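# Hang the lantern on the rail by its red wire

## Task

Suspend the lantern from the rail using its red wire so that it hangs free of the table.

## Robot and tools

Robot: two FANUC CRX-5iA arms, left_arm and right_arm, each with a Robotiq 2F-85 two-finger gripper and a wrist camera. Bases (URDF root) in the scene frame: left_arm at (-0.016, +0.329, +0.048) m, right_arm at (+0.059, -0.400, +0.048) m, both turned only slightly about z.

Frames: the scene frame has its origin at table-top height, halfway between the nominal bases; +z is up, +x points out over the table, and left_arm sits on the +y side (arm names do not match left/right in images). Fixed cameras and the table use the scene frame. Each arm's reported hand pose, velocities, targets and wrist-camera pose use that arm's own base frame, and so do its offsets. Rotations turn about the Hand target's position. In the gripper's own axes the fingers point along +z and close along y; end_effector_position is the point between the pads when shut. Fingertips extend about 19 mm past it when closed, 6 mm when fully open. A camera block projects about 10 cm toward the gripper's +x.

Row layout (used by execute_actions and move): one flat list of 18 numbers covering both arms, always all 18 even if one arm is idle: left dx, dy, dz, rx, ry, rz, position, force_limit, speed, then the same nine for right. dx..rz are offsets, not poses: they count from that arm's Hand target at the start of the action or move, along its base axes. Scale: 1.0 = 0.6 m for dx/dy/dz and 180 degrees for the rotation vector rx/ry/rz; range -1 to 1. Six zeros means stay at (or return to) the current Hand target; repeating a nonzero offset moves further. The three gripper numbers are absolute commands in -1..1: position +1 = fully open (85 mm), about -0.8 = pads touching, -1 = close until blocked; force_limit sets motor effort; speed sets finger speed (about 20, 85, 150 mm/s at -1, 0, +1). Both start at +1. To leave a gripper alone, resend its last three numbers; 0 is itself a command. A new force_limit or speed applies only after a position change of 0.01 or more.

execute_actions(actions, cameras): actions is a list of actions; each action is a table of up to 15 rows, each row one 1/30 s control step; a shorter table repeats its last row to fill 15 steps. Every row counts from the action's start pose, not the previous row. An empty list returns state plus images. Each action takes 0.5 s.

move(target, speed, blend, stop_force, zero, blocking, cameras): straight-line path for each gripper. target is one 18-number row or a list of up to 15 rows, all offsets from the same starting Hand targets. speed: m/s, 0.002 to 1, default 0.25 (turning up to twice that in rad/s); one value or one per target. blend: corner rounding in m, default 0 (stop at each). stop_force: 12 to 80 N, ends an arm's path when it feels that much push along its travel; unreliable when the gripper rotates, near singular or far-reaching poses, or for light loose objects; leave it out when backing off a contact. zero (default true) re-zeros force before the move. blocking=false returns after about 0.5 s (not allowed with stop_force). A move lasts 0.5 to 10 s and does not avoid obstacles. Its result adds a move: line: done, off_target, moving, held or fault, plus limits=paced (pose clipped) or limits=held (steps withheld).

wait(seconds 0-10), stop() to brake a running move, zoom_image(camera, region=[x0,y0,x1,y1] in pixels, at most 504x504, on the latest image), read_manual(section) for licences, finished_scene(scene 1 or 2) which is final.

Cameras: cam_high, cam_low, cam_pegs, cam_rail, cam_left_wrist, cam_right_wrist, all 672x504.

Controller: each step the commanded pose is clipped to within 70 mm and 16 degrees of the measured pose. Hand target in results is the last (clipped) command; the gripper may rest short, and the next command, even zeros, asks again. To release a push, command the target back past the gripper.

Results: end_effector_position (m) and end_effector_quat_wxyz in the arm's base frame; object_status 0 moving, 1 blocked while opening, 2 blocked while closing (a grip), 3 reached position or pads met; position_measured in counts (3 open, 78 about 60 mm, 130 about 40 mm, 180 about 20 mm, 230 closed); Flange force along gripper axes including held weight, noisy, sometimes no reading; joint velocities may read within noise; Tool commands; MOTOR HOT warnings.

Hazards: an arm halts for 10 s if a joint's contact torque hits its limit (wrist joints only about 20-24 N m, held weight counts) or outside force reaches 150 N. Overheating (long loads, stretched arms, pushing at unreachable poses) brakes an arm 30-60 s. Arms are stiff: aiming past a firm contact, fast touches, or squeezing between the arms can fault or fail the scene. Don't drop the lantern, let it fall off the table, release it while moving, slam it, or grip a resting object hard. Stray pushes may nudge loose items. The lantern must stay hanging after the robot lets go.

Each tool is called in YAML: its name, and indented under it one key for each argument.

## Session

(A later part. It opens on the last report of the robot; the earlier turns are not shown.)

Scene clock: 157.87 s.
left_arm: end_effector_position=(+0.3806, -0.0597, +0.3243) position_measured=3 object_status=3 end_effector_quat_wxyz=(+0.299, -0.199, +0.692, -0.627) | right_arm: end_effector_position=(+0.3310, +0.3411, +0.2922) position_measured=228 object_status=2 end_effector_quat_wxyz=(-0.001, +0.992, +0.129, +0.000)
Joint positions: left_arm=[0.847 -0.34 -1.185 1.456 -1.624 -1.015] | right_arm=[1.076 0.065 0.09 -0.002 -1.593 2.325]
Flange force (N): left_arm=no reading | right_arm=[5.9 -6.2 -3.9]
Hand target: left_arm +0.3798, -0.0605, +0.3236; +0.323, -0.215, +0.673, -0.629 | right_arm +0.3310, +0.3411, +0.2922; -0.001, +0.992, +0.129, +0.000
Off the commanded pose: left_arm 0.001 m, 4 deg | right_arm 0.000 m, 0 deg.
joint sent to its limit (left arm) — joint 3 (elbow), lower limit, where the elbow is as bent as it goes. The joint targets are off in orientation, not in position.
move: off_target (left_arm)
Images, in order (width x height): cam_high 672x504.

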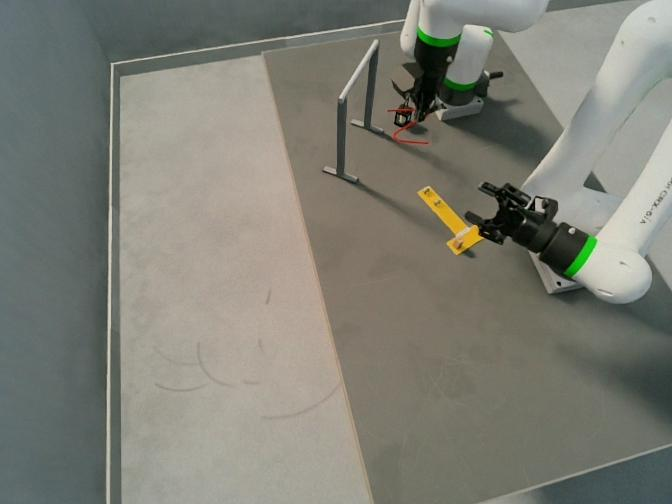

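move:
  target:
    - [0.01,-0.25,0,-0.0375,0.0375,0,1,1,-0.5,0,0,0,0,0,0,-1,1,-1]
    - [0.017,-0.396,-0.081,-0.0375,0.0375,0,1,1,-0.5,0,0,0,0,0,0,-1,1,-1]
  speed: 0.15
  blend: 0.02
  cameras: ["all"]

Scene clock: 161.23 s.
left_arm: end_effector_position=(+0.3909, -0.2976, +0.2749) position_measured=3 object_status=3 end_effector_quat_wxyz=(+0.242, -0.239, +0.661, -0.669) | right_arm: end_effector_position=(+0.3310, +0.3411, +0.2922) position_measured=228 object_status=2 end_effector_quat_wxyz=(-0.001, +0.992, +0.129, +0.000)
Joint positions: left_arm=[-0.989 -0.42 -1.1 3.317 -0.698 -1.706] | right_arm=[1.076 0.065 0.09 -0.002 -1.593 2.325]
Flange force (N): left_arm=no reading | right_arm=[5.9 -6.5 -3.5]
Hand target: left_arm +0.3900, -0.2981, +0.2750; +0.270, -0.271, +0.653, -0.654 | right_arm +0.3310, +0.3411, +0.2922; -0.001, +0.992, +0.129, +0.000
Off the commanded pose: left_arm 0.001 m, 5 deg | right_arm 0.000 m, 0 deg.
joint sent to its limit (left arm) — joint 4 (forearm roll), upper limit. The joint targets are off in orientation, not in position.
move: off_target (left_arm); limits=paced
camera_calibration:
cam_left_wrist: T_world_to_cam=[[-0.000586514, 0.0023933, -0.999997, 0.276339], [0.515386, 0.856957, 0.00174868, 0.0712331], [0.856958, -0.515383, -0.00173609, -0.357235], [0, 0, 0, 1]] pos_world=[0.269585, -0.245818, 0.275593]
cam_right_wrist: T_world_to_cam=[[0.255972, -0.966114, 0.0332054, 0.243619], [-0.917037, -0.231816, 0.324506, 0.30435], [-0.305812, -0.113515, -0.945301, 0.545485], [0, 0, 0, 1]] pos_world=[0.383556, 0.367837, 0.408794]

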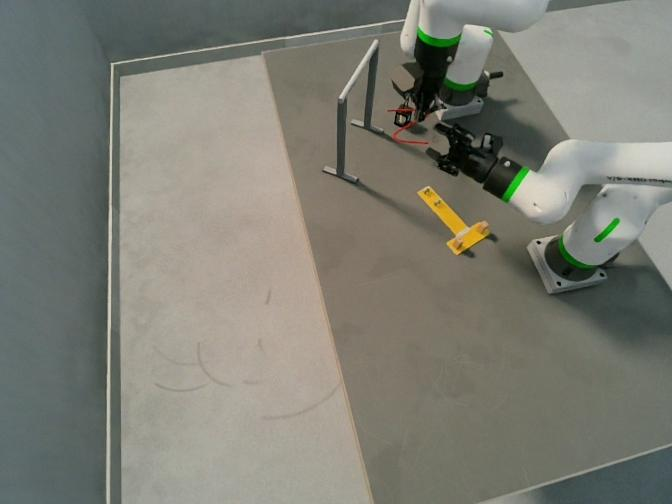

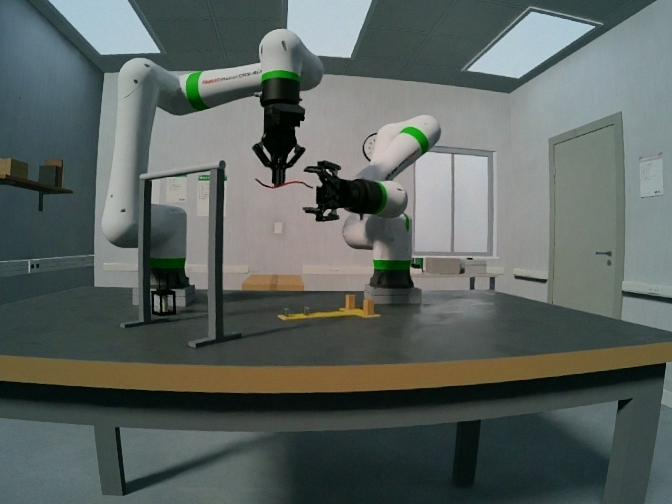

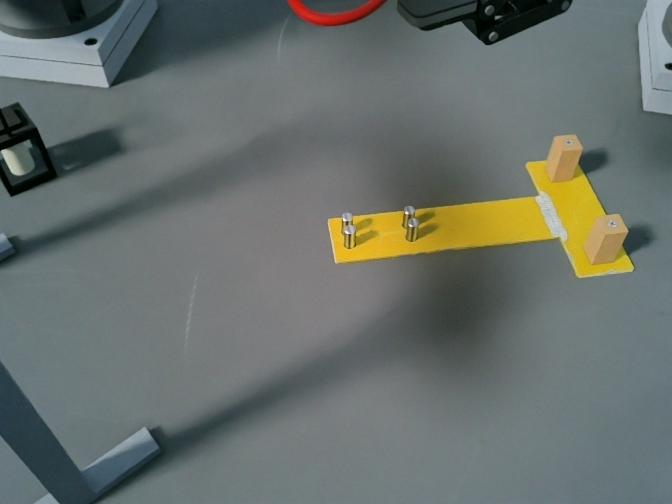

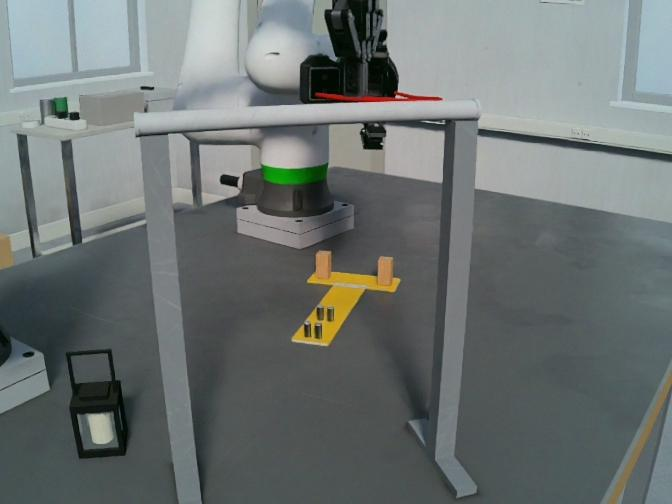

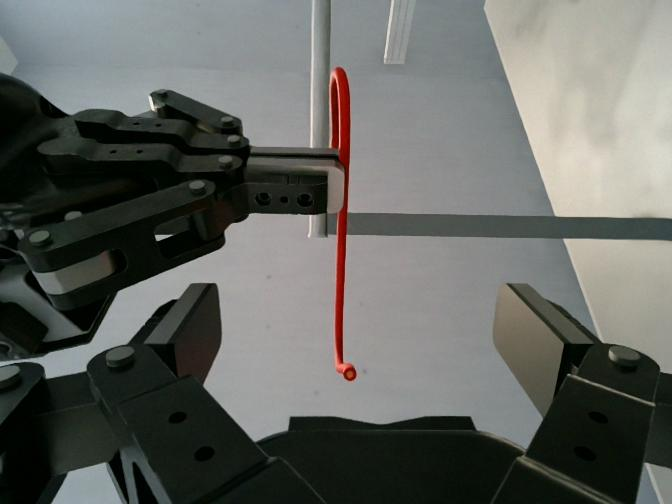

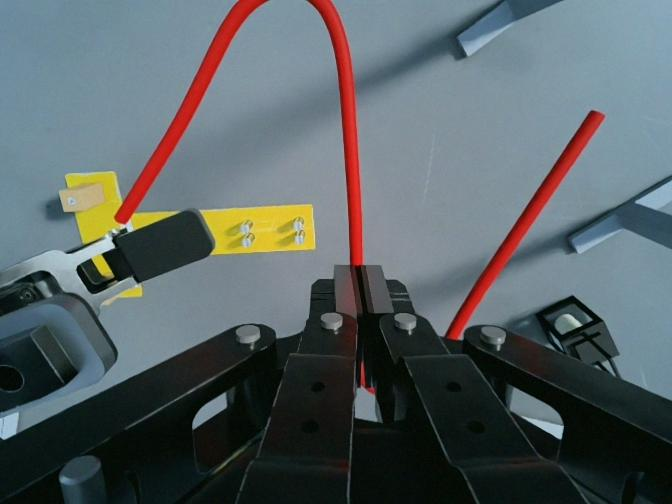

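move:
  target: [0,0,0.01,0,0,0,1,1,-0.5,0,0,0,0,0,0,-1,1,-1]
  speed: 0.06

move:
  target: [0.095,-0.09,0,0,0,0,1,1,-0.5,0,0,0,0,0,0,-1,1,-1]
  speed: 0.06
  cameras: ["cam_right_wrist","cam_left_wrist","cam_low"]

Scene clock: 162.87 s.
left_arm: end_effector_position=(+0.3909, -0.2976, +0.2809) position_measured=3 object_status=3 end_effector_quat_wxyz=(+0.241, -0.239, +0.661, -0.669) | right_arm: end_effector_position=(+0.3310, +0.3411, +0.2922) position_measured=228 object_status=2 end_effector_quat_wxyz=(-0.001, +0.992, +0.129, +0.000)
Joint positions: left_arm=[-0.986 -0.441 -1.092 3.317 -0.669 -1.709] | right_arm=[1.076 0.065 0.09 -0.002 -1.593 2.325]
Flange force (N): left_arm=no reading | right_arm=[5.2 -5.8 -3.5]
Hand target: left_arm +0.3900, -0.2981, +0.2810; +0.270, -0.271, +0.653, -0.654 | right_arm +0.3310, +0.3411, +0.2922; -0.001, +0.992, +0.129, +0.000
Off the commanded pose: left_arm 0.001 m, 5 deg | right_arm 0.000 m, 0 deg.
joint sent to its limit (left arm) — joint 4 (forearm roll), upper limit. The joint targets are off in orientation, not in position.
move: off_target (left_arm)

Scene clock: 163.63 s.
left_arm: end_effector_position=(+0.4024, -0.3082, +0.2808) position_measured=3 object_status=3 end_effector_quat_wxyz=(+0.244, -0.242, +0.661, -0.667) | right_arm: end_effector_position=(+0.3310, +0.3411, +0.2922) position_measured=228 object_status=2 end_effector_quat_wxyz=(-0.001, +0.992, +0.129, +0.000)
Joint positions: left_arm=[-0.981 -0.374 -1.057 3.317 -0.7 -1.706] | right_arm=[1.076 0.065 0.09 -0.002 -1.593 2.325]
Flange force (N): left_arm=no reading | right_arm=[6.0 -6.6 -3.7]
Hand target: left_arm +0.4024, -0.3082, +0.2808; +0.244, -0.242, +0.661, -0.667 (not the last commanded pose) | right_arm +0.3310, +0.3411, +0.2922; -0.001, +0.992, +0.129, +0.000
Off the commanded pose: left_arm 0.063 m, 5 deg | right_arm 0.000 m, 0 deg.
move: held (left_arm; a check stopped the path); limits=held
pose unreachable (left arm): on one or more control steps of this call, first in action 0 (counted from 0), this arm could not follow its commanded pose, so it was not sent that pose on those steps. It may still have moved: this result reports where it is.
cause: moving toward the commanded pose would bring a part of the arm too close to another arm (this arm's gripper and the right arm's gripper, 7 mm apart when this arm was first held).
camera_calibration:
cam_left_wrist: T_world_to_cam=[[-0.00144908, 0.00312252, -0.999994, 0.282906], [0.508493, 0.861064, 0.00195186, 0.0783154], [0.861065, -0.508487, -0.00283553, -0.371713], [0, 0, 0, 1]] pos_world=[0.280656, -0.257329, 0.281697]
cam_right_wrist: T_world_to_cam=[[0.255972, -0.966114, 0.0332054, 0.243619], [-0.917037, -0.231816, 0.324506, 0.30435], [-0.305812, -0.113515, -0.945301, 0.545485], [0, 0, 0, 1]] pos_world=[0.383556, 0.367837, 0.408794]
Images, in order (width x height): cam_low 672x504, cam_left_wrist 672x504, cam_right_wrist 672x504.

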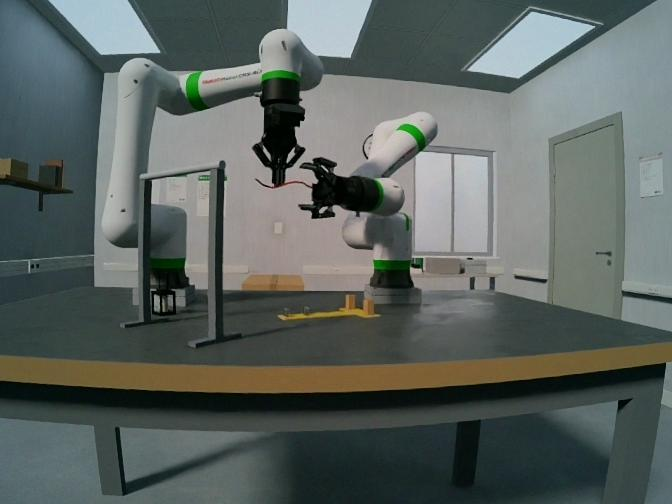

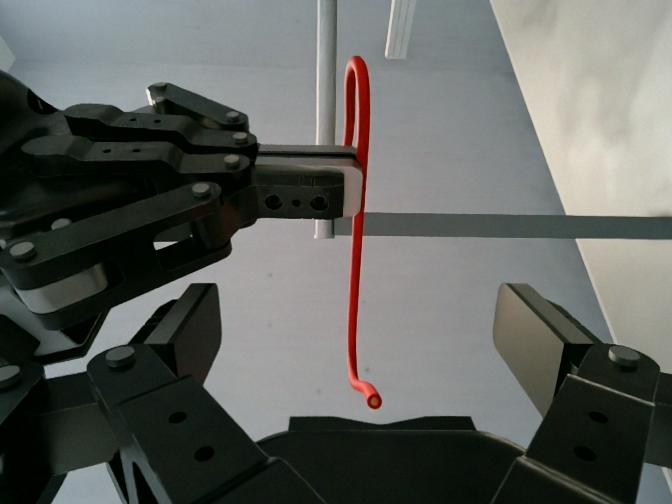

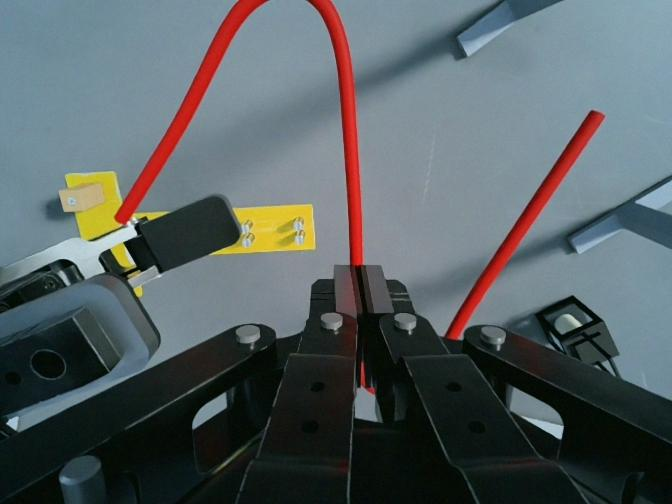

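move:
  target:
    - [-0.01,0.02,0,0,0,0,-0.3,1,-0.5,0,0,0,0,0,0,-1,1,-1]
    - [0.015,0.005,0,0,0,0,-0.3,1,-0.5,0,0,0,0,0,0,-1,1,-1]
    - [0.1,-0.072,0,0,0,0,-0.3,1,-0.5,0,0,0,0,0,0,-1,1,-1]
  speed: 0.06
  cameras: ["cam_right_wrist","cam_left_wrist"]

Scene clock: 167.07 s.
left_arm: end_effector_position=(+0.4624, -0.3514, +0.2809) position_measured=167 object_status=3 end_effector_quat_wxyz=(+0.244, -0.242, +0.661, -0.667) | right_arm: end_effector_position=(+0.3310, +0.3411, +0.2922) position_measured=228 object_status=2 end_effector_quat_wxyz=(-0.001, +0.992, +0.129, +0.000)
Joint positions: left_arm=[-0.884 -0.097 -0.914 3.162 -0.827 -1.584] | right_arm=[1.076 0.065 0.09 -0.002 -1.593 2.325]
Flange force (N): left_arm=[1.3 -2.9 -8.1] | right_arm=[6.5 -2.3 -3.6]
Hand target: left_arm +0.4624, -0.3514, +0.2808; +0.244, -0.242, +0.661, -0.667 | right_arm +0.3310, +0.3411, +0.2922; -0.001, +0.992, +0.129, +0.000
Off the commanded pose: left_arm 0.000 m, 0 deg | right_arm 0.000 m, 0 deg.
move: done
camera_calibration:
cam_left_wrist: T_world_to_cam=[[-0.00131152, 0.00315762, -0.999994, 0.283091], [0.508567, 0.86102, 0.00205179, 0.0849872], [0.861021, -0.508561, -0.00273511, -0.445294], [0, 0, 0, 1]] pos_world=[0.340557, -0.300529, 0.281697]
cam_right_wrist: T_world_to_cam=[[0.255972, -0.966114, 0.0332054, 0.243619], [-0.917037, -0.231816, 0.324506, 0.30435], [-0.305812, -0.113515, -0.945301, 0.545485], [0, 0, 0, 1]] pos_world=[0.383556, 0.367837, 0.408794]
Images, in order (width x height): cam_left_wrist 672x504, cam_right_wrist 672x504.

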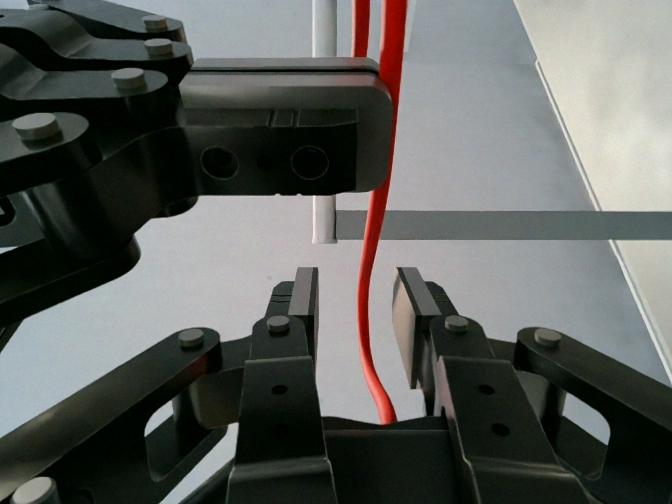

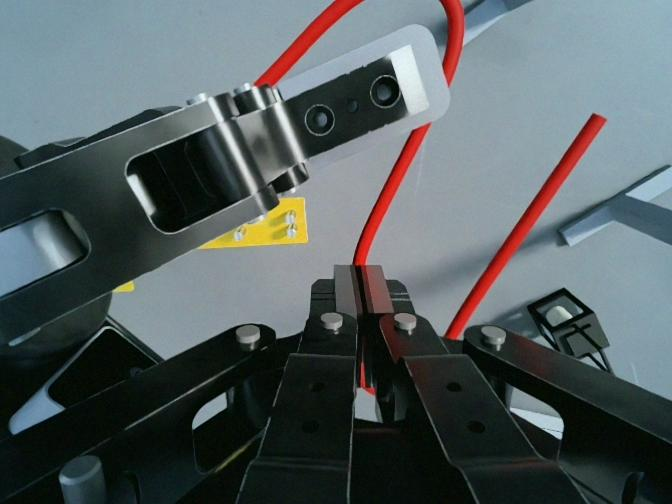

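move:
  target:
    - [-0.1,0.096,0,0,0,0,-0.3,1,-0.5,0,0,0,0,0,0,-1,1,-1]
    - [-0.22,0.35,0,0,0,0,0.6,1,-0.5,0.033,0.083,0,0,0,0,-1,1,-1]
    - [-0.22,0.35,0,0,0,0,0.6,1,-0.5,0.033,0.083,-0.49,0,0,0,-1,1,-1]
  speed: [0.06,0.15,0.15]

move:
  target: [0,0,0,0,0,0,0.6,1,-0.5,0,0,-0.06,0,0,0,-1,1,-1]
  speed: 0.012
  stop_force: 12
  cameras: ["all"]

Scene clock: 175.73 s.
left_arm: end_effector_position=(+0.3301, -0.1421, +0.2820) position_measured=53 object_status=3 end_effector_quat_wxyz=(+0.257, -0.289, +0.693, -0.608) | right_arm: end_effector_position=(+0.3508, +0.3910, -0.0018) position_measured=228 object_status=2 end_effector_quat_wxyz=(-0.001, +0.992, +0.129, +0.000)
Joint positions: left_arm=[-0.728 -1.324 -1.185 3.317 0.271 -1.751] | right_arm=[1.089 0.401 -0.225 -0.002 -0.943 2.314]
Flange force (N): left_arm=no reading | right_arm=[4.3 -5.5 1.0]
Hand target: left_arm +0.3304, -0.1414, +0.2808; +0.244, -0.242, +0.661, -0.667 | right_arm +0.3508, +0.3909, -0.0018; -0.001, +0.992, +0.129, +0.000
Off the commanded pose: left_arm 0.001 m, 10 deg | right_arm 0.000 m, 0 deg.
joint sent to its limit (left arm) — joint 3 (elbow), lower limit, where the elbow is as bent as it goes; joint 4 (forearm roll), upper limit. The joint targets are off in orientation, not in position.
move: off_target (left_arm); target 2's new numbers were sent with left_arm's hand 0.001 m and 10 deg from that target

Scene clock: 178.27 s.
left_arm: end_effector_position=(+0.3301, -0.1421, +0.2820) position_measured=53 object_status=3 end_effector_quat_wxyz=(+0.257, -0.289, +0.693, -0.608) | right_arm: end_effector_position=(+0.3509, +0.3910, -0.0248) position_measured=228 object_status=2 end_effector_quat_wxyz=(-0.001, +0.992, +0.129, +0.000)
Joint positions: left_arm=[-0.728 -1.324 -1.185 3.317 0.271 -1.751] | right_arm=[1.089 0.436 -0.24 -0.002 -0.893 2.314]
Flange force (N): left_arm=no reading | right_arm=[-4.6 -5.7 -26.0]
Hand target: left_arm +0.3304, -0.1414, +0.2808; +0.244, -0.242, +0.661, -0.667 | right_arm +0.3509, +0.3910, -0.0248; -0.001, +0.992, +0.129, +0.000 (not the last commanded pose)
Off the commanded pose: left_arm 0.001 m, 10 deg | right_arm 0.013 m, 0 deg.
joint sent to its limit (left arm) — joint 3 (elbow), lower limit, where the elbow is as bent as it goes; joint 4 (forearm roll), upper limit. The joint targets are off in orientation, not in position.
move: contact (right_arm), off_target (left_arm)
camera_calibration:
cam_left_wrist: T_world_to_cam=[[-0.0963501, 0.103554, -0.989946, 0.326224], [0.428382, 0.902062, 0.052667, -0.00996467], [0.898446, -0.419, -0.131274, -0.18833], [0, 0, 0, 1]] pos_world=[0.204904, -0.103703, 0.298746]
cam_right_wrist: T_world_to_cam=[[0.256034, -0.966101, 0.0331057, 0.297167], [-0.917059, -0.231922, 0.324368, 0.436985], [-0.305694, -0.113409, -0.945351, 0.257445], [0, 0, 0, 1]] pos_world=[0.403356, 0.417636, 0.0917944]

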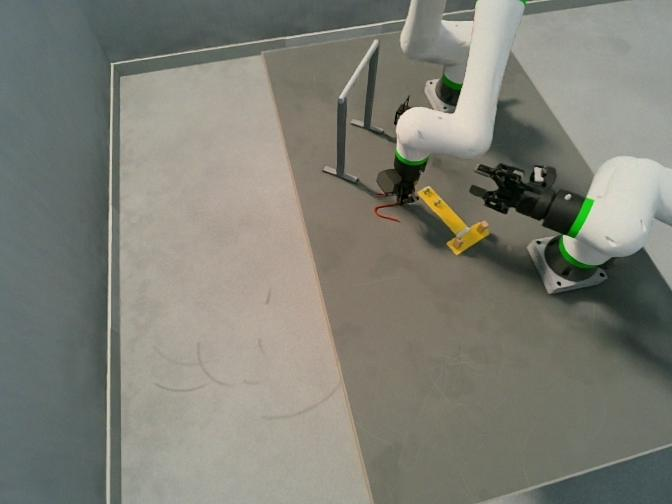

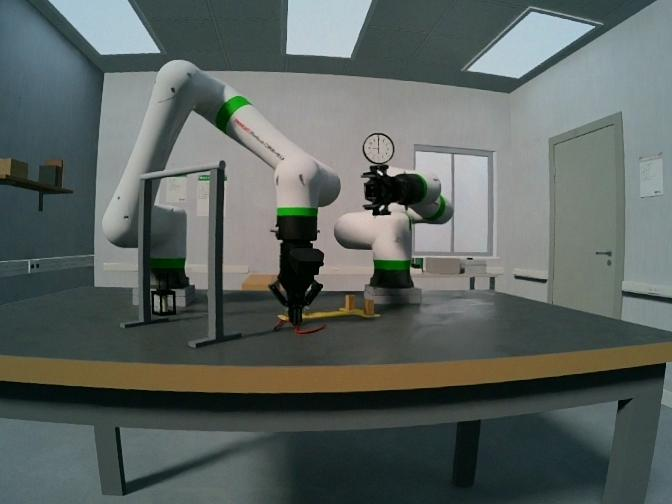

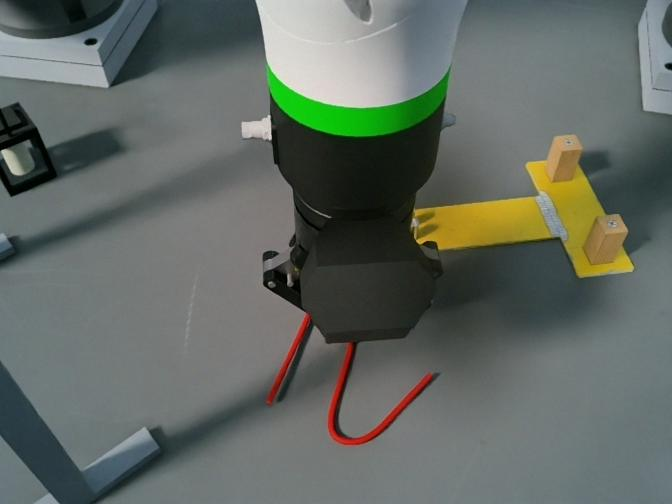

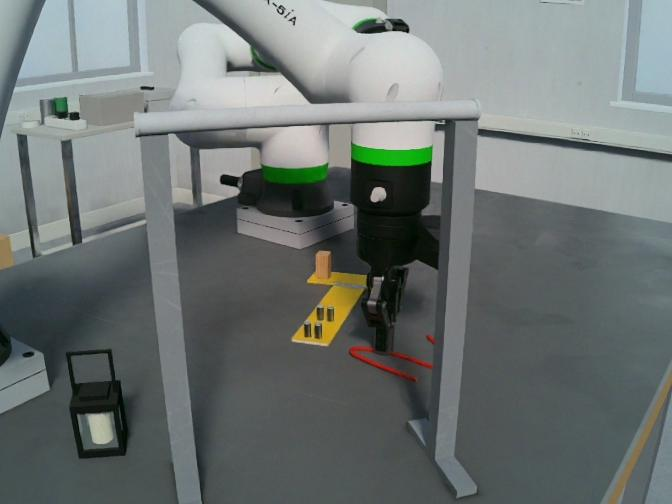

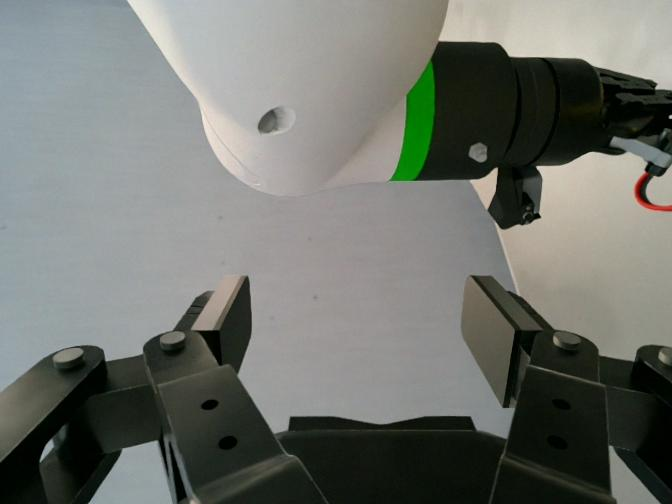

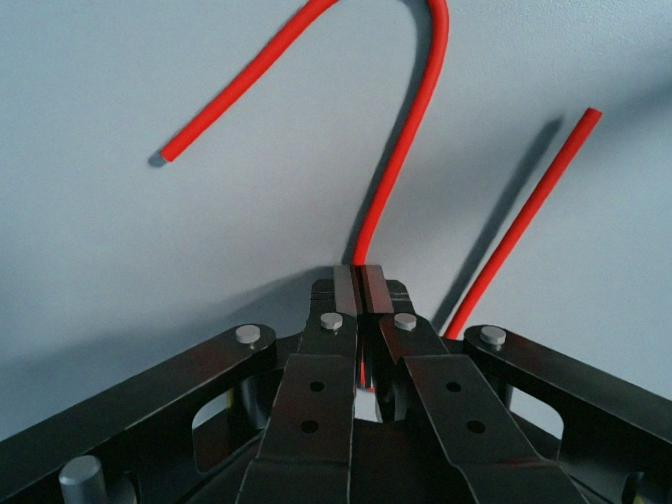

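move:
  target:
    - [0,0,0,0,0,0,0.6,1,-0.5,0,0,0.002,0,0,0,-0.5,1,-1]
    - [0,0,0,0,0,0,0.6,1,-0.5,0,0,0.25,0,0,0,-0.5,1,-1]
    - [0,0,0,0,0,0,0.6,1,-0.5,0.08,0,0.3,0,0,-0.593,-0.5,1,-1]
  speed: [0.02,0.08,0.4]

move:
  target: [0,0,0,0,0,0,0.6,1,-0.5,0.07,0.02,0,0,0,-0.593,-0.5,1,-1]
  speed: 0.4
  cameras: ["cam_right_wrist","cam_pegs"]

Scene clock: 186.97 s.
left_arm: end_effector_position=(+0.3301, -0.1421, +0.2820) position_measured=53 object_status=3 end_effector_quat_wxyz=(+0.257, -0.289, +0.693, -0.608) | right_arm: end_effector_position=(+0.3989, +0.3910, +0.1552) position_measured=192 object_status=3 end_effector_quat_wxyz=(-0.001, +0.695, -0.719, +0.001)
Joint positions: left_arm=[-0.728 -1.324 -1.185 3.317 0.271 -1.751] | right_arm=[1.012 0.313 0.06 0.003 -1.316 0.525]
Flange force (N): left_arm=no reading | right_arm=[-8.6 -5.5 -1.3]
Hand target: left_arm +0.3304, -0.1414, +0.2808; +0.244, -0.242, +0.661, -0.667 | right_arm +0.3989, +0.3910, +0.1552; -0.001, +0.695, -0.719, +0.001
Off the commanded pose: left_arm 0.001 m, 10 deg | right_arm 0.000 m, 0 deg.
joint sent to its limit (left arm) — joint 3 (elbow), lower limit, where the elbow is as bent as it goes; joint 4 (forearm roll), upper limit. The joint targets are off in orientation, not in position.
move: off_target (left_arm)

Scene clock: 189.83 s.
left_arm: end_effector_position=(+0.3301, -0.1421, +0.2820) position_measured=53 object_status=3 end_effector_quat_wxyz=(+0.257, -0.289, +0.693, -0.608) | right_arm: end_effector_position=(+0.4409, +0.4030, +0.1552) position_measured=192 object_status=3 end_effector_quat_wxyz=(-0.001, +0.162, +0.987, -0.001)
Joint positions: left_arm=[-0.728 -1.324 -1.185 3.317 0.271 -1.751] | right_arm=[0.96 0.412 0.193 0 -1.355 -1.285]
Flange force (N): left_arm=no reading | right_arm=[-4.0 11.2 -1.2]
Hand target: left_arm +0.3304, -0.1414, +0.2808; +0.244, -0.242, +0.661, -0.667 | right_arm +0.4409, +0.4030, +0.1552; -0.001, +0.162, +0.987, -0.001
Off the commanded pose: left_arm 0.001 m, 10 deg | right_arm 0.000 m, 0 deg.
joint sent to its limit (left arm) — joint 3 (elbow), lower limit, where the elbow is as bent as it goes; joint 4 (forearm roll), upper limit. The joint targets are off in orientation, not in position.
move: off_target (left_arm)
camera_calibration:
cam_right_wrist: T_world_to_cam=[[0.319386, 0.947042, 0.0332239, -0.519097], [0.89281, -0.312478, 0.324419, -0.301583], [0.31762, -0.0739522, -0.94533, 0.165771], [0, 0, 0, 1]] pos_world=[0.382396, 0.409628, 0.271794]
Images, in order (width x height): cam_pegs 672x504, cam_right_wrist 672x504.

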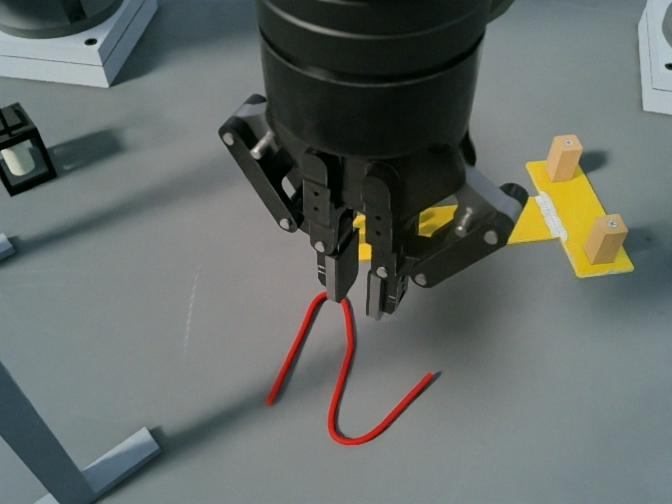

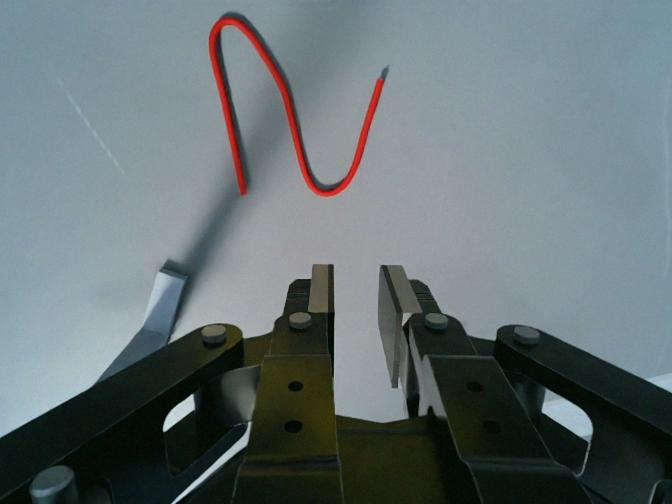

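move:
  target: [0,0,0,0,0,0,0.6,1,-0.5,-0.063,-0.097,-0.23,0,0,0,-0.5,1,-1]
  speed: 0.12
  cameras: ["cam_right_wrist"]

Scene clock: 191.97 s.
left_arm: end_effector_position=(+0.3301, -0.1421, +0.2820) position_measured=53 object_status=3 end_effector_quat_wxyz=(+0.257, -0.289, +0.693, -0.608) | right_arm: end_effector_position=(+0.4031, +0.3448, +0.0172) position_measured=192 object_status=3 end_effector_quat_wxyz=(+0.000, +0.162, +0.987, -0.001)
Joint positions: left_arm=[-0.728 -1.324 -1.185 3.317 0.271 -1.751] | right_arm=[0.955 0.388 -0.19 0 -0.995 -1.28]
Flange force (N): left_arm=no reading | right_arm=[-2.1 8.2 2.2]
Hand target: left_arm +0.3304, -0.1414, +0.2808; +0.244, -0.242, +0.661, -0.667 | right_arm +0.4031, +0.3448, +0.0172; -0.001, +0.162, +0.987, -0.001
Off the commanded pose: left_arm 0.001 m, 10 deg | right_arm 0.000 m, 0 deg.
joint sent to its limit (left arm) — joint 3 (elbow), lower limit, where the elbow is as bent as it goes; joint 4 (forearm roll), upper limit. The joint targets are off in orientation, not in position.
move: off_target (left_arm)
camera_calibration:
cam_right_wrist: T_world_to_cam=[[0.319216, 0.947102, 0.0331617, -0.447279], [0.892872, -0.312298, 0.324422, -0.241369], [0.317617, -0.0739517, -0.945331, 0.0431134], [0, 0, 0, 1]] pos_world=[0.344597, 0.351428, 0.133894]
Images, in order (width x height): cam_right_wrist 672x504.

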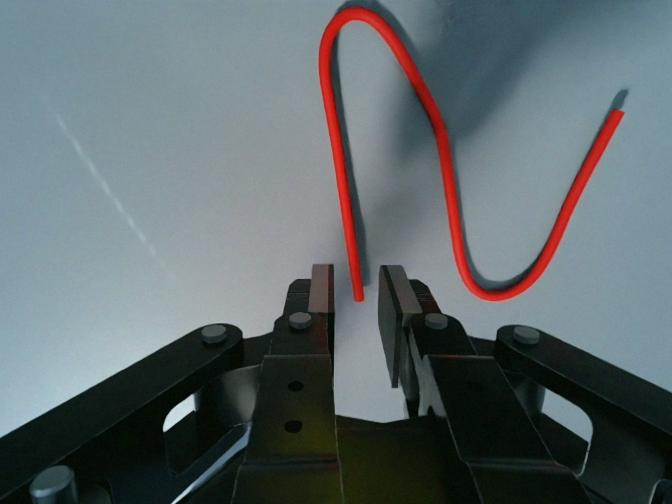

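move:
  target:
    - [0,0,0,0,0,0,0.6,1,-0.5,-0.006,0.002,-0.05,0,0,0,-0.5,1,-1]
    - [0,0,0,0,0,0,0.6,1,-0.5,-0.006,0.002,-0.0675,0,0,0,-0.5,1,-1]
    - [0,0,0,0,0,0,0.6,1,-0.5,-0.006,0.002,-0.0675,0,0,0,-1,1,-1]
    - [0,0,0,0,0,0,0.6,1,-0.5,-0.006,0.002,0.15,0,0,0,-1,1,-1]
  speed: [0.06,0.02,0.02,0.08]
  cameras: ["cam_right_wrist","cam_rail"]

Scene clock: 196.97 s.
left_arm: end_effector_position=(+0.3301, -0.1421, +0.2820) position_measured=53 object_status=3 end_effector_quat_wxyz=(+0.257, -0.289, +0.693, -0.608) | right_arm: end_effector_position=(+0.3995, +0.3460, +0.1072) position_measured=227 object_status=2 end_effector_quat_wxyz=(+0.000, +0.162, +0.987, -0.001)
Joint positions: left_arm=[-0.728 -1.324 -1.185 3.317 0.271 -1.751] | right_arm=[0.962 0.281 -0.099 0 -1.194 -1.288]
Flange force (N): left_arm=no reading | right_arm=[-2.3 8.8 0.2]
Hand target: left_arm +0.3304, -0.1414, +0.2808; +0.244, -0.242, +0.661, -0.667 | right_arm +0.3995, +0.3460, +0.1072; -0.001, +0.162, +0.987, -0.001
Off the commanded pose: left_arm 0.001 m, 10 deg | right_arm 0.000 m, 0 deg.
joint sent to its limit (left arm) — joint 3 (elbow), lower limit, where the elbow is as bent as it goes; joint 4 (forearm roll), upper limit. The joint targets are off in orientation, not in position.
move: off_target (left_arm)
camera_calibration:
cam_right_wrist: T_world_to_cam=[[0.319329, 0.947066, 0.0331043, -0.450261], [0.892821, -0.312381, 0.324481, -0.266911], [0.317646, -0.0740599, -0.945313, 0.129355], [0, 0, 0, 1]] pos_world=[0.340996, 0.352628, 0.223795]
Images, in order (width x height): cam_rail 672x504, cam_right_wrist 672x504.

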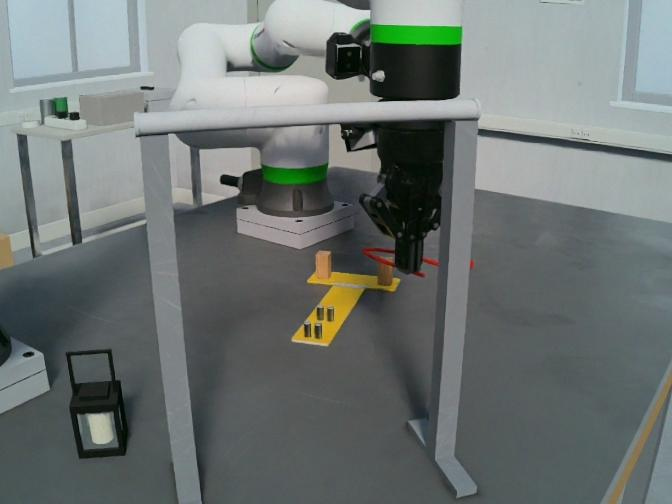

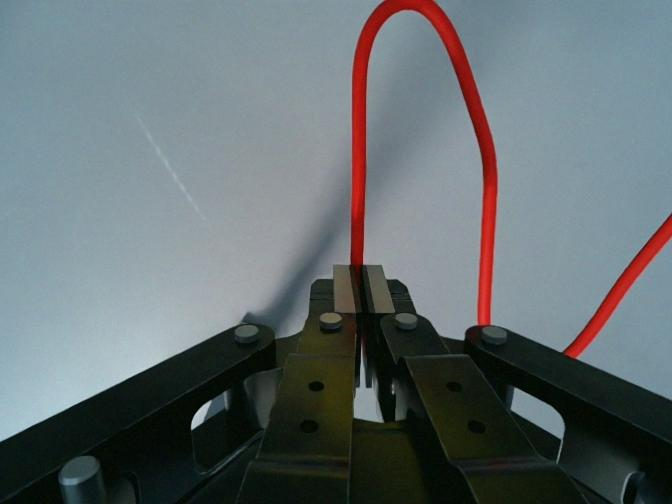

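move:
  target:
    - [0.2,0.152,0.1,0,0,0,0.6,1,-0.5,0,0,0,0,0,0,-1,1,-1]
    - [0.2,0.152,0.1,0.434,0.257,-0.083,-0.3,1,-0.5,0,0,0,0,0,0,-1,1,-1]
  speed: 0.3

Scene clock: 205.17 s.
left_arm: end_effector_position=(+0.4504, -0.0502, +0.3408) position_measured=167 object_status=0 end_effector_quat_wxyz=(+0.001, -0.183, +0.983, -0.001) | right_arm: end_effector_position=(+0.3995, +0.3460, +0.1072) position_measured=227 object_status=2 end_effector_quat_wxyz=(-0.001, +0.162, +0.987, -0.001)
Joint positions: left_arm=[0.181 0.018 0.154 0.002 -1.705 0.187] | right_arm=[0.962 0.281 -0.099 0 -1.194 -1.288]
Flange force (N): left_arm=[3.9 1.0 2.4] | right_arm=[-3.4 9.1 0.4]
Hand target: left_arm +0.4504, -0.0502, +0.3408; +0.001, -0.183, +0.983, -0.001 | right_arm +0.3995, +0.3460, +0.1072; -0.001, +0.162, +0.987, -0.001
Off the commanded pose: left_arm 0.000 m, 0 deg | right_arm 0.000 m, 0 deg.
move: done; limits=paced

move:
  target:
    - [0,0,0.05,-0.22,-0.12,0.032,-0.3,1,-0.5,0.077,-0.05,0.316,0,0,0,-1,1,-1]
    - [0,0,0,-0.44,-0.239,0.065,-0.3,1,-0.5,0.077,-0.05,0.316,0,0,0,-1,1,-1]
  speed: 0.25

move:
  target: [-0.026,-0.333,-0.098,0,0,0,-0.3,1,-0.5,0,0,0,0,0,0,-1,1,-1]
  speed: 0.2
  cameras: ["all"]

Scene clock: 210.03 s.
left_arm: end_effector_position=(+0.4504, -0.0502, +0.3409) position_measured=167 object_status=3 end_effector_quat_wxyz=(+0.218, -0.219, +0.672, -0.673) | right_arm: end_effector_position=(+0.4457, +0.3160, +0.2968) position_measured=227 object_status=2 end_effector_quat_wxyz=(-0.001, +0.162, +0.987, -0.001)
Joint positions: left_arm=[0.658 -0.089 -0.98 1.548 -1.59 -0.89] | right_arm=[0.857 0.252 0.315 0.001 -1.637 -1.182]
Flange force (N): left_arm=[3.1 -1.5 0.7] | right_arm=[-4.6 9.6 -4.2]
Hand target: left_arm +0.4504, -0.0502, +0.3408; +0.218, -0.219, +0.672, -0.673 | right_arm +0.4457, +0.3160, +0.2968; -0.001, +0.162, +0.987, -0.001
Off the commanded pose: left_arm 0.000 m, 0 deg | right_arm 0.000 m, 0 deg.
move: done

Scene clock: 211.97 s.
left_arm: end_effector_position=(+0.4348, -0.2500, +0.2820) position_measured=167 object_status=3 end_effector_quat_wxyz=(+0.218, -0.219, +0.672, -0.673) | right_arm: end_effector_position=(+0.4457, +0.3160, +0.2968) position_measured=227 object_status=2 end_effector_quat_wxyz=(-0.001, +0.162, +0.987, -0.001)
Joint positions: left_arm=[-0.427 -0.21 -1.153 2.531 -1.035 -1.226] | right_arm=[0.857 0.252 0.315 0.001 -1.637 -1.182]
Flange force (N): left_arm=no reading | right_arm=[-4.0 9.8 -3.7]
Hand target: left_arm +0.4348, -0.2500, +0.2820; +0.218, -0.219, +0.672, -0.673 | right_arm +0.4457, +0.3160, +0.2968; -0.001, +0.162, +0.987, -0.001
Off the commanded pose: left_arm 0.000 m, 0 deg | right_arm 0.000 m, 0 deg.
move: done
camera_calibration:
cam_left_wrist: T_world_to_cam=[[-0.00687958, 0.010476, -0.999921, 0.288183], [0.570565, 0.821239, 0.00467841, -0.0259614], [0.821224, -0.570488, -0.011627, -0.365724], [0, 0, 0, 1]] pos_world=[0.317136, -0.190339, 0.28403]
cam_right_wrist: T_world_to_cam=[[0.319416, 0.947035, 0.0331344, -0.442914], [0.8928, -0.312475, 0.324448, -0.379001], [0.317618, -0.0740516, -0.945323, 0.291702], [0, 0, 0, 1]] pos_world=[0.387196, 0.322628, 0.413394]

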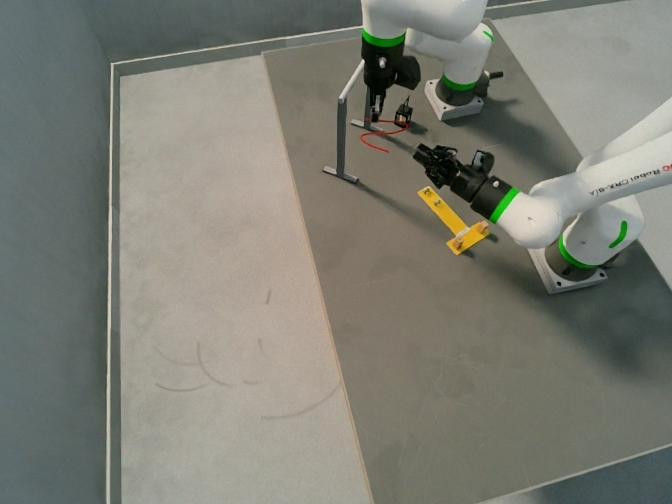

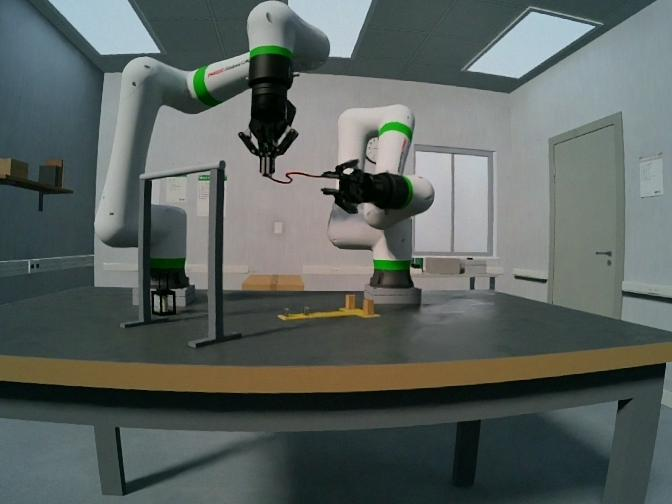

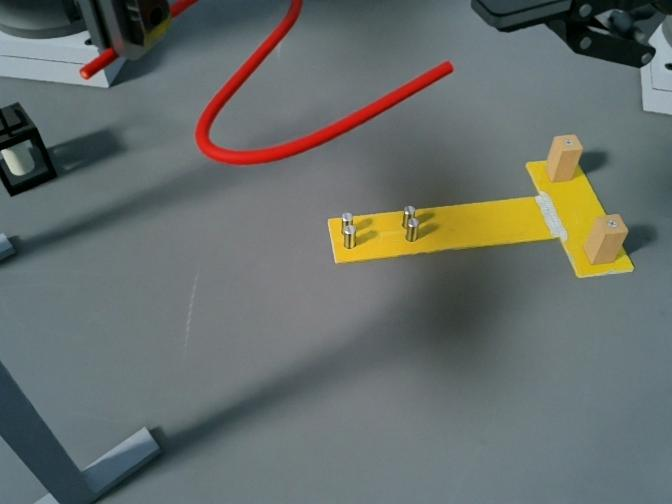

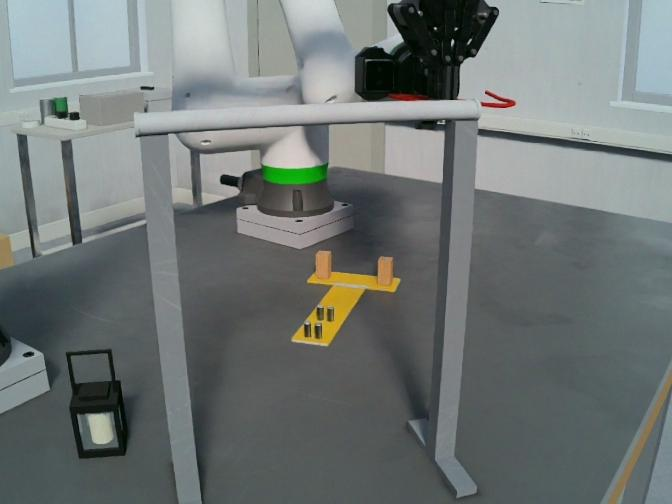

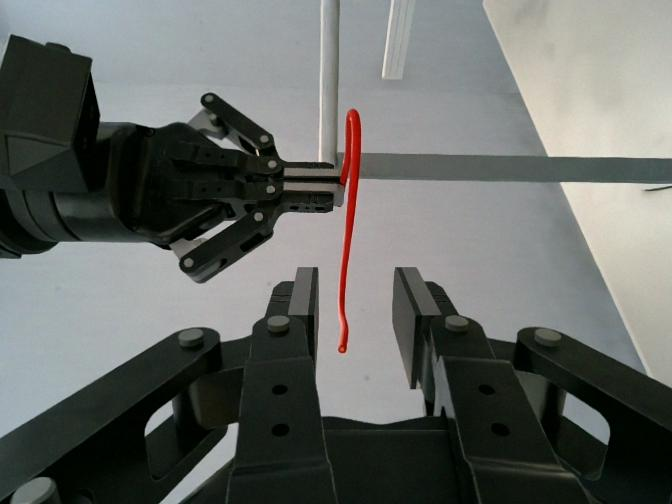

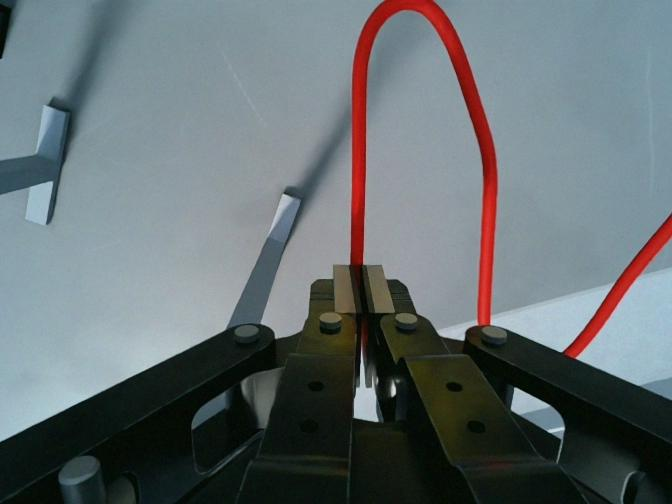

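move:
  target:
    - [0,0,0.007,0,0,0,-0.3,1,-0.5,0,0,0,0,0,0,-1,1,-1]
    - [0.103,-0.131,0.007,0,0,0,-0.3,1,-0.5,0,0,0,0,0,0,-1,1,-1]
  speed: 0.06
  cameras: ["cam_left_wrist","cam_right_wrist"]

Scene clock: 215.07 s.
left_arm: end_effector_position=(+0.4966, -0.3286, +0.2863) position_measured=167 object_status=3 end_effector_quat_wxyz=(+0.218, -0.219, +0.672, -0.673) | right_arm: end_effector_position=(+0.4457, +0.3160, +0.2968) position_measured=227 object_status=2 end_effector_quat_wxyz=(-0.001, +0.162, +0.987, -0.001)
Joint positions: left_arm=[-0.619 -0.011 -0.923 2.74 -0.952 -1.328] | right_arm=[0.857 0.252 0.315 0.001 -1.637 -1.182]
Flange force (N): left_arm=[3.0 -2.4 -2.6] | right_arm=[-4.7 9.6 -4.0]
Hand target: left_arm +0.4966, -0.3286, +0.2862; +0.218, -0.219, +0.672, -0.673 | right_arm +0.4457, +0.3160, +0.2968; -0.001, +0.162, +0.987, -0.001
Off the commanded pose: left_arm 0.000 m, 0 deg | right_arm 0.000 m, 0 deg.
move: done
camera_calibration:
cam_left_wrist: T_world_to_cam=[[-0.00687958, 0.010476, -0.999921, 0.293631], [0.570565, 0.821239, 0.00467841, 0.00336451], [0.821224, -0.570488, -0.011627, -0.461185], [0, 0, 0, 1]] pos_world=[0.378836, -0.268939, 0.28823]
cam_right_wrist: T_world_to_cam=[[0.319416, 0.947035, 0.0331344, -0.442914], [0.8928, -0.312475, 0.324448, -0.379001], [0.317618, -0.0740516, -0.945323, 0.291702], [0, 0, 0, 1]] pos_world=[0.387196, 0.322628, 0.413394]
Images, in order (width x height): cam_left_wrist 672x504, cam_right_wrist 672x504.

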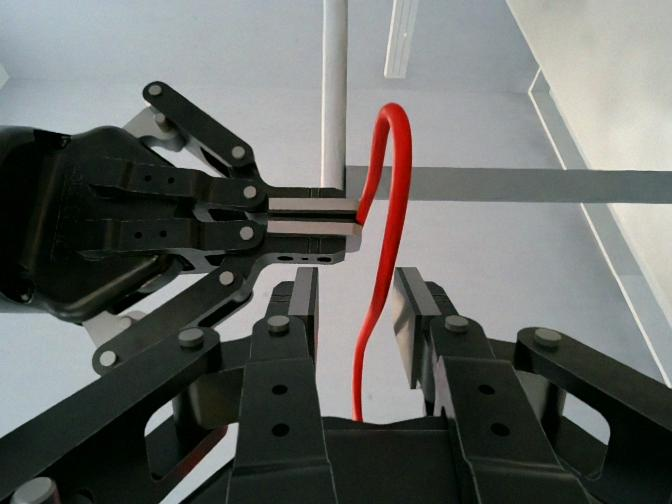

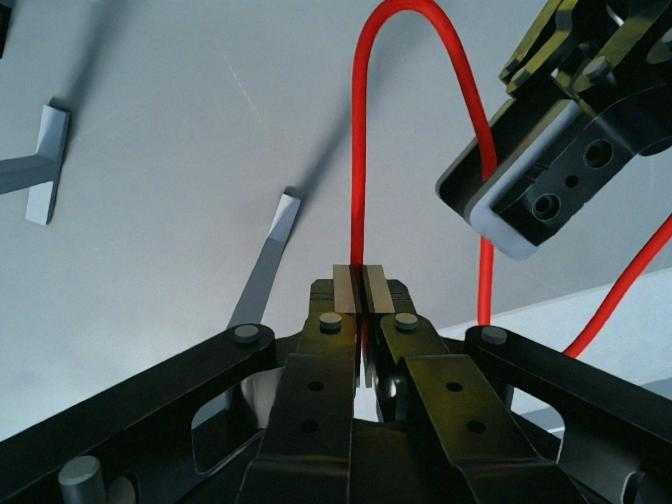

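move:
  target:
    - [0,0,-0.009,0,0,0,-0.3,1,-0.5,0,0,0,0,0,0,-1,1,-1]
    - [0,0,-0.009,0,0,0,-1,1,-1,0,0,0,0,0,0,-1,1,-1]
  speed: 0.03
  cameras: ["cam_left_wrist","cam_right_wrist"]

Scene clock: 217.67 s.
left_arm: end_effector_position=(+0.4966, -0.3286, +0.2808) position_measured=225 object_status=0 end_effector_quat_wxyz=(+0.218, -0.219, +0.672, -0.673) | right_arm: end_effector_position=(+0.4457, +0.3160, +0.2968) position_measured=227 object_status=2 end_effector_quat_wxyz=(-0.001, +0.162, +0.987, -0.001)
Joint positions: left_arm=[-0.62 0.003 -0.926 2.746 -0.967 -1.337] | right_arm=[0.857 0.252 0.315 0.001 -1.637 -1.182]
Flange force (N): left_arm=[2.5 -2.1 -2.9] | right_arm=[-4.9 9.5 -4.3]
Hand target: left_arm +0.4966, -0.3286, +0.2808; +0.218, -0.219, +0.672, -0.673 | right_arm +0.4457, +0.3160, +0.2968; -0.001, +0.162, +0.987, -0.001
Off the commanded pose: left_arm 0.000 m, 0 deg | right_arm 0.000 m, 0 deg.
move: done
camera_calibration:
cam_left_wrist: T_world_to_cam=[[-0.00687958, 0.010476, -0.999921, 0.288232], [0.570565, 0.821239, 0.00467841, 0.00333272], [0.821224, -0.570488, -0.011627, -0.46133], [0, 0, 0, 1]] pos_world=[0.378936, -0.268939, 0.28283]
cam_right_wrist: T_world_to_cam=[[0.319416, 0.947035, 0.0331344, -0.442914], [0.8928, -0.312475, 0.324448, -0.379001], [0.317618, -0.0740516, -0.945323, 0.291702], [0, 0, 0, 1]] pos_world=[0.387196, 0.322628, 0.413394]
Images, in order (width x height): cam_left_wrist 672x504, cam_right_wrist 672x504.

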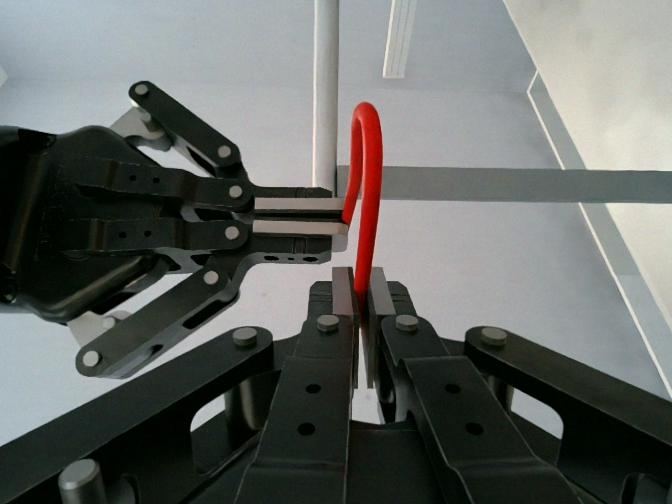

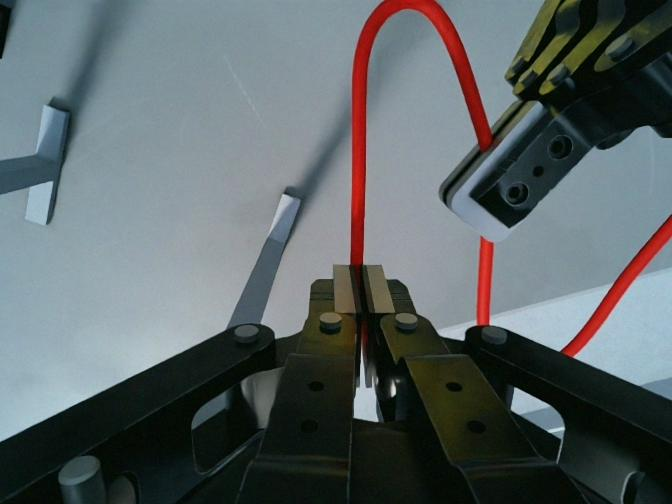

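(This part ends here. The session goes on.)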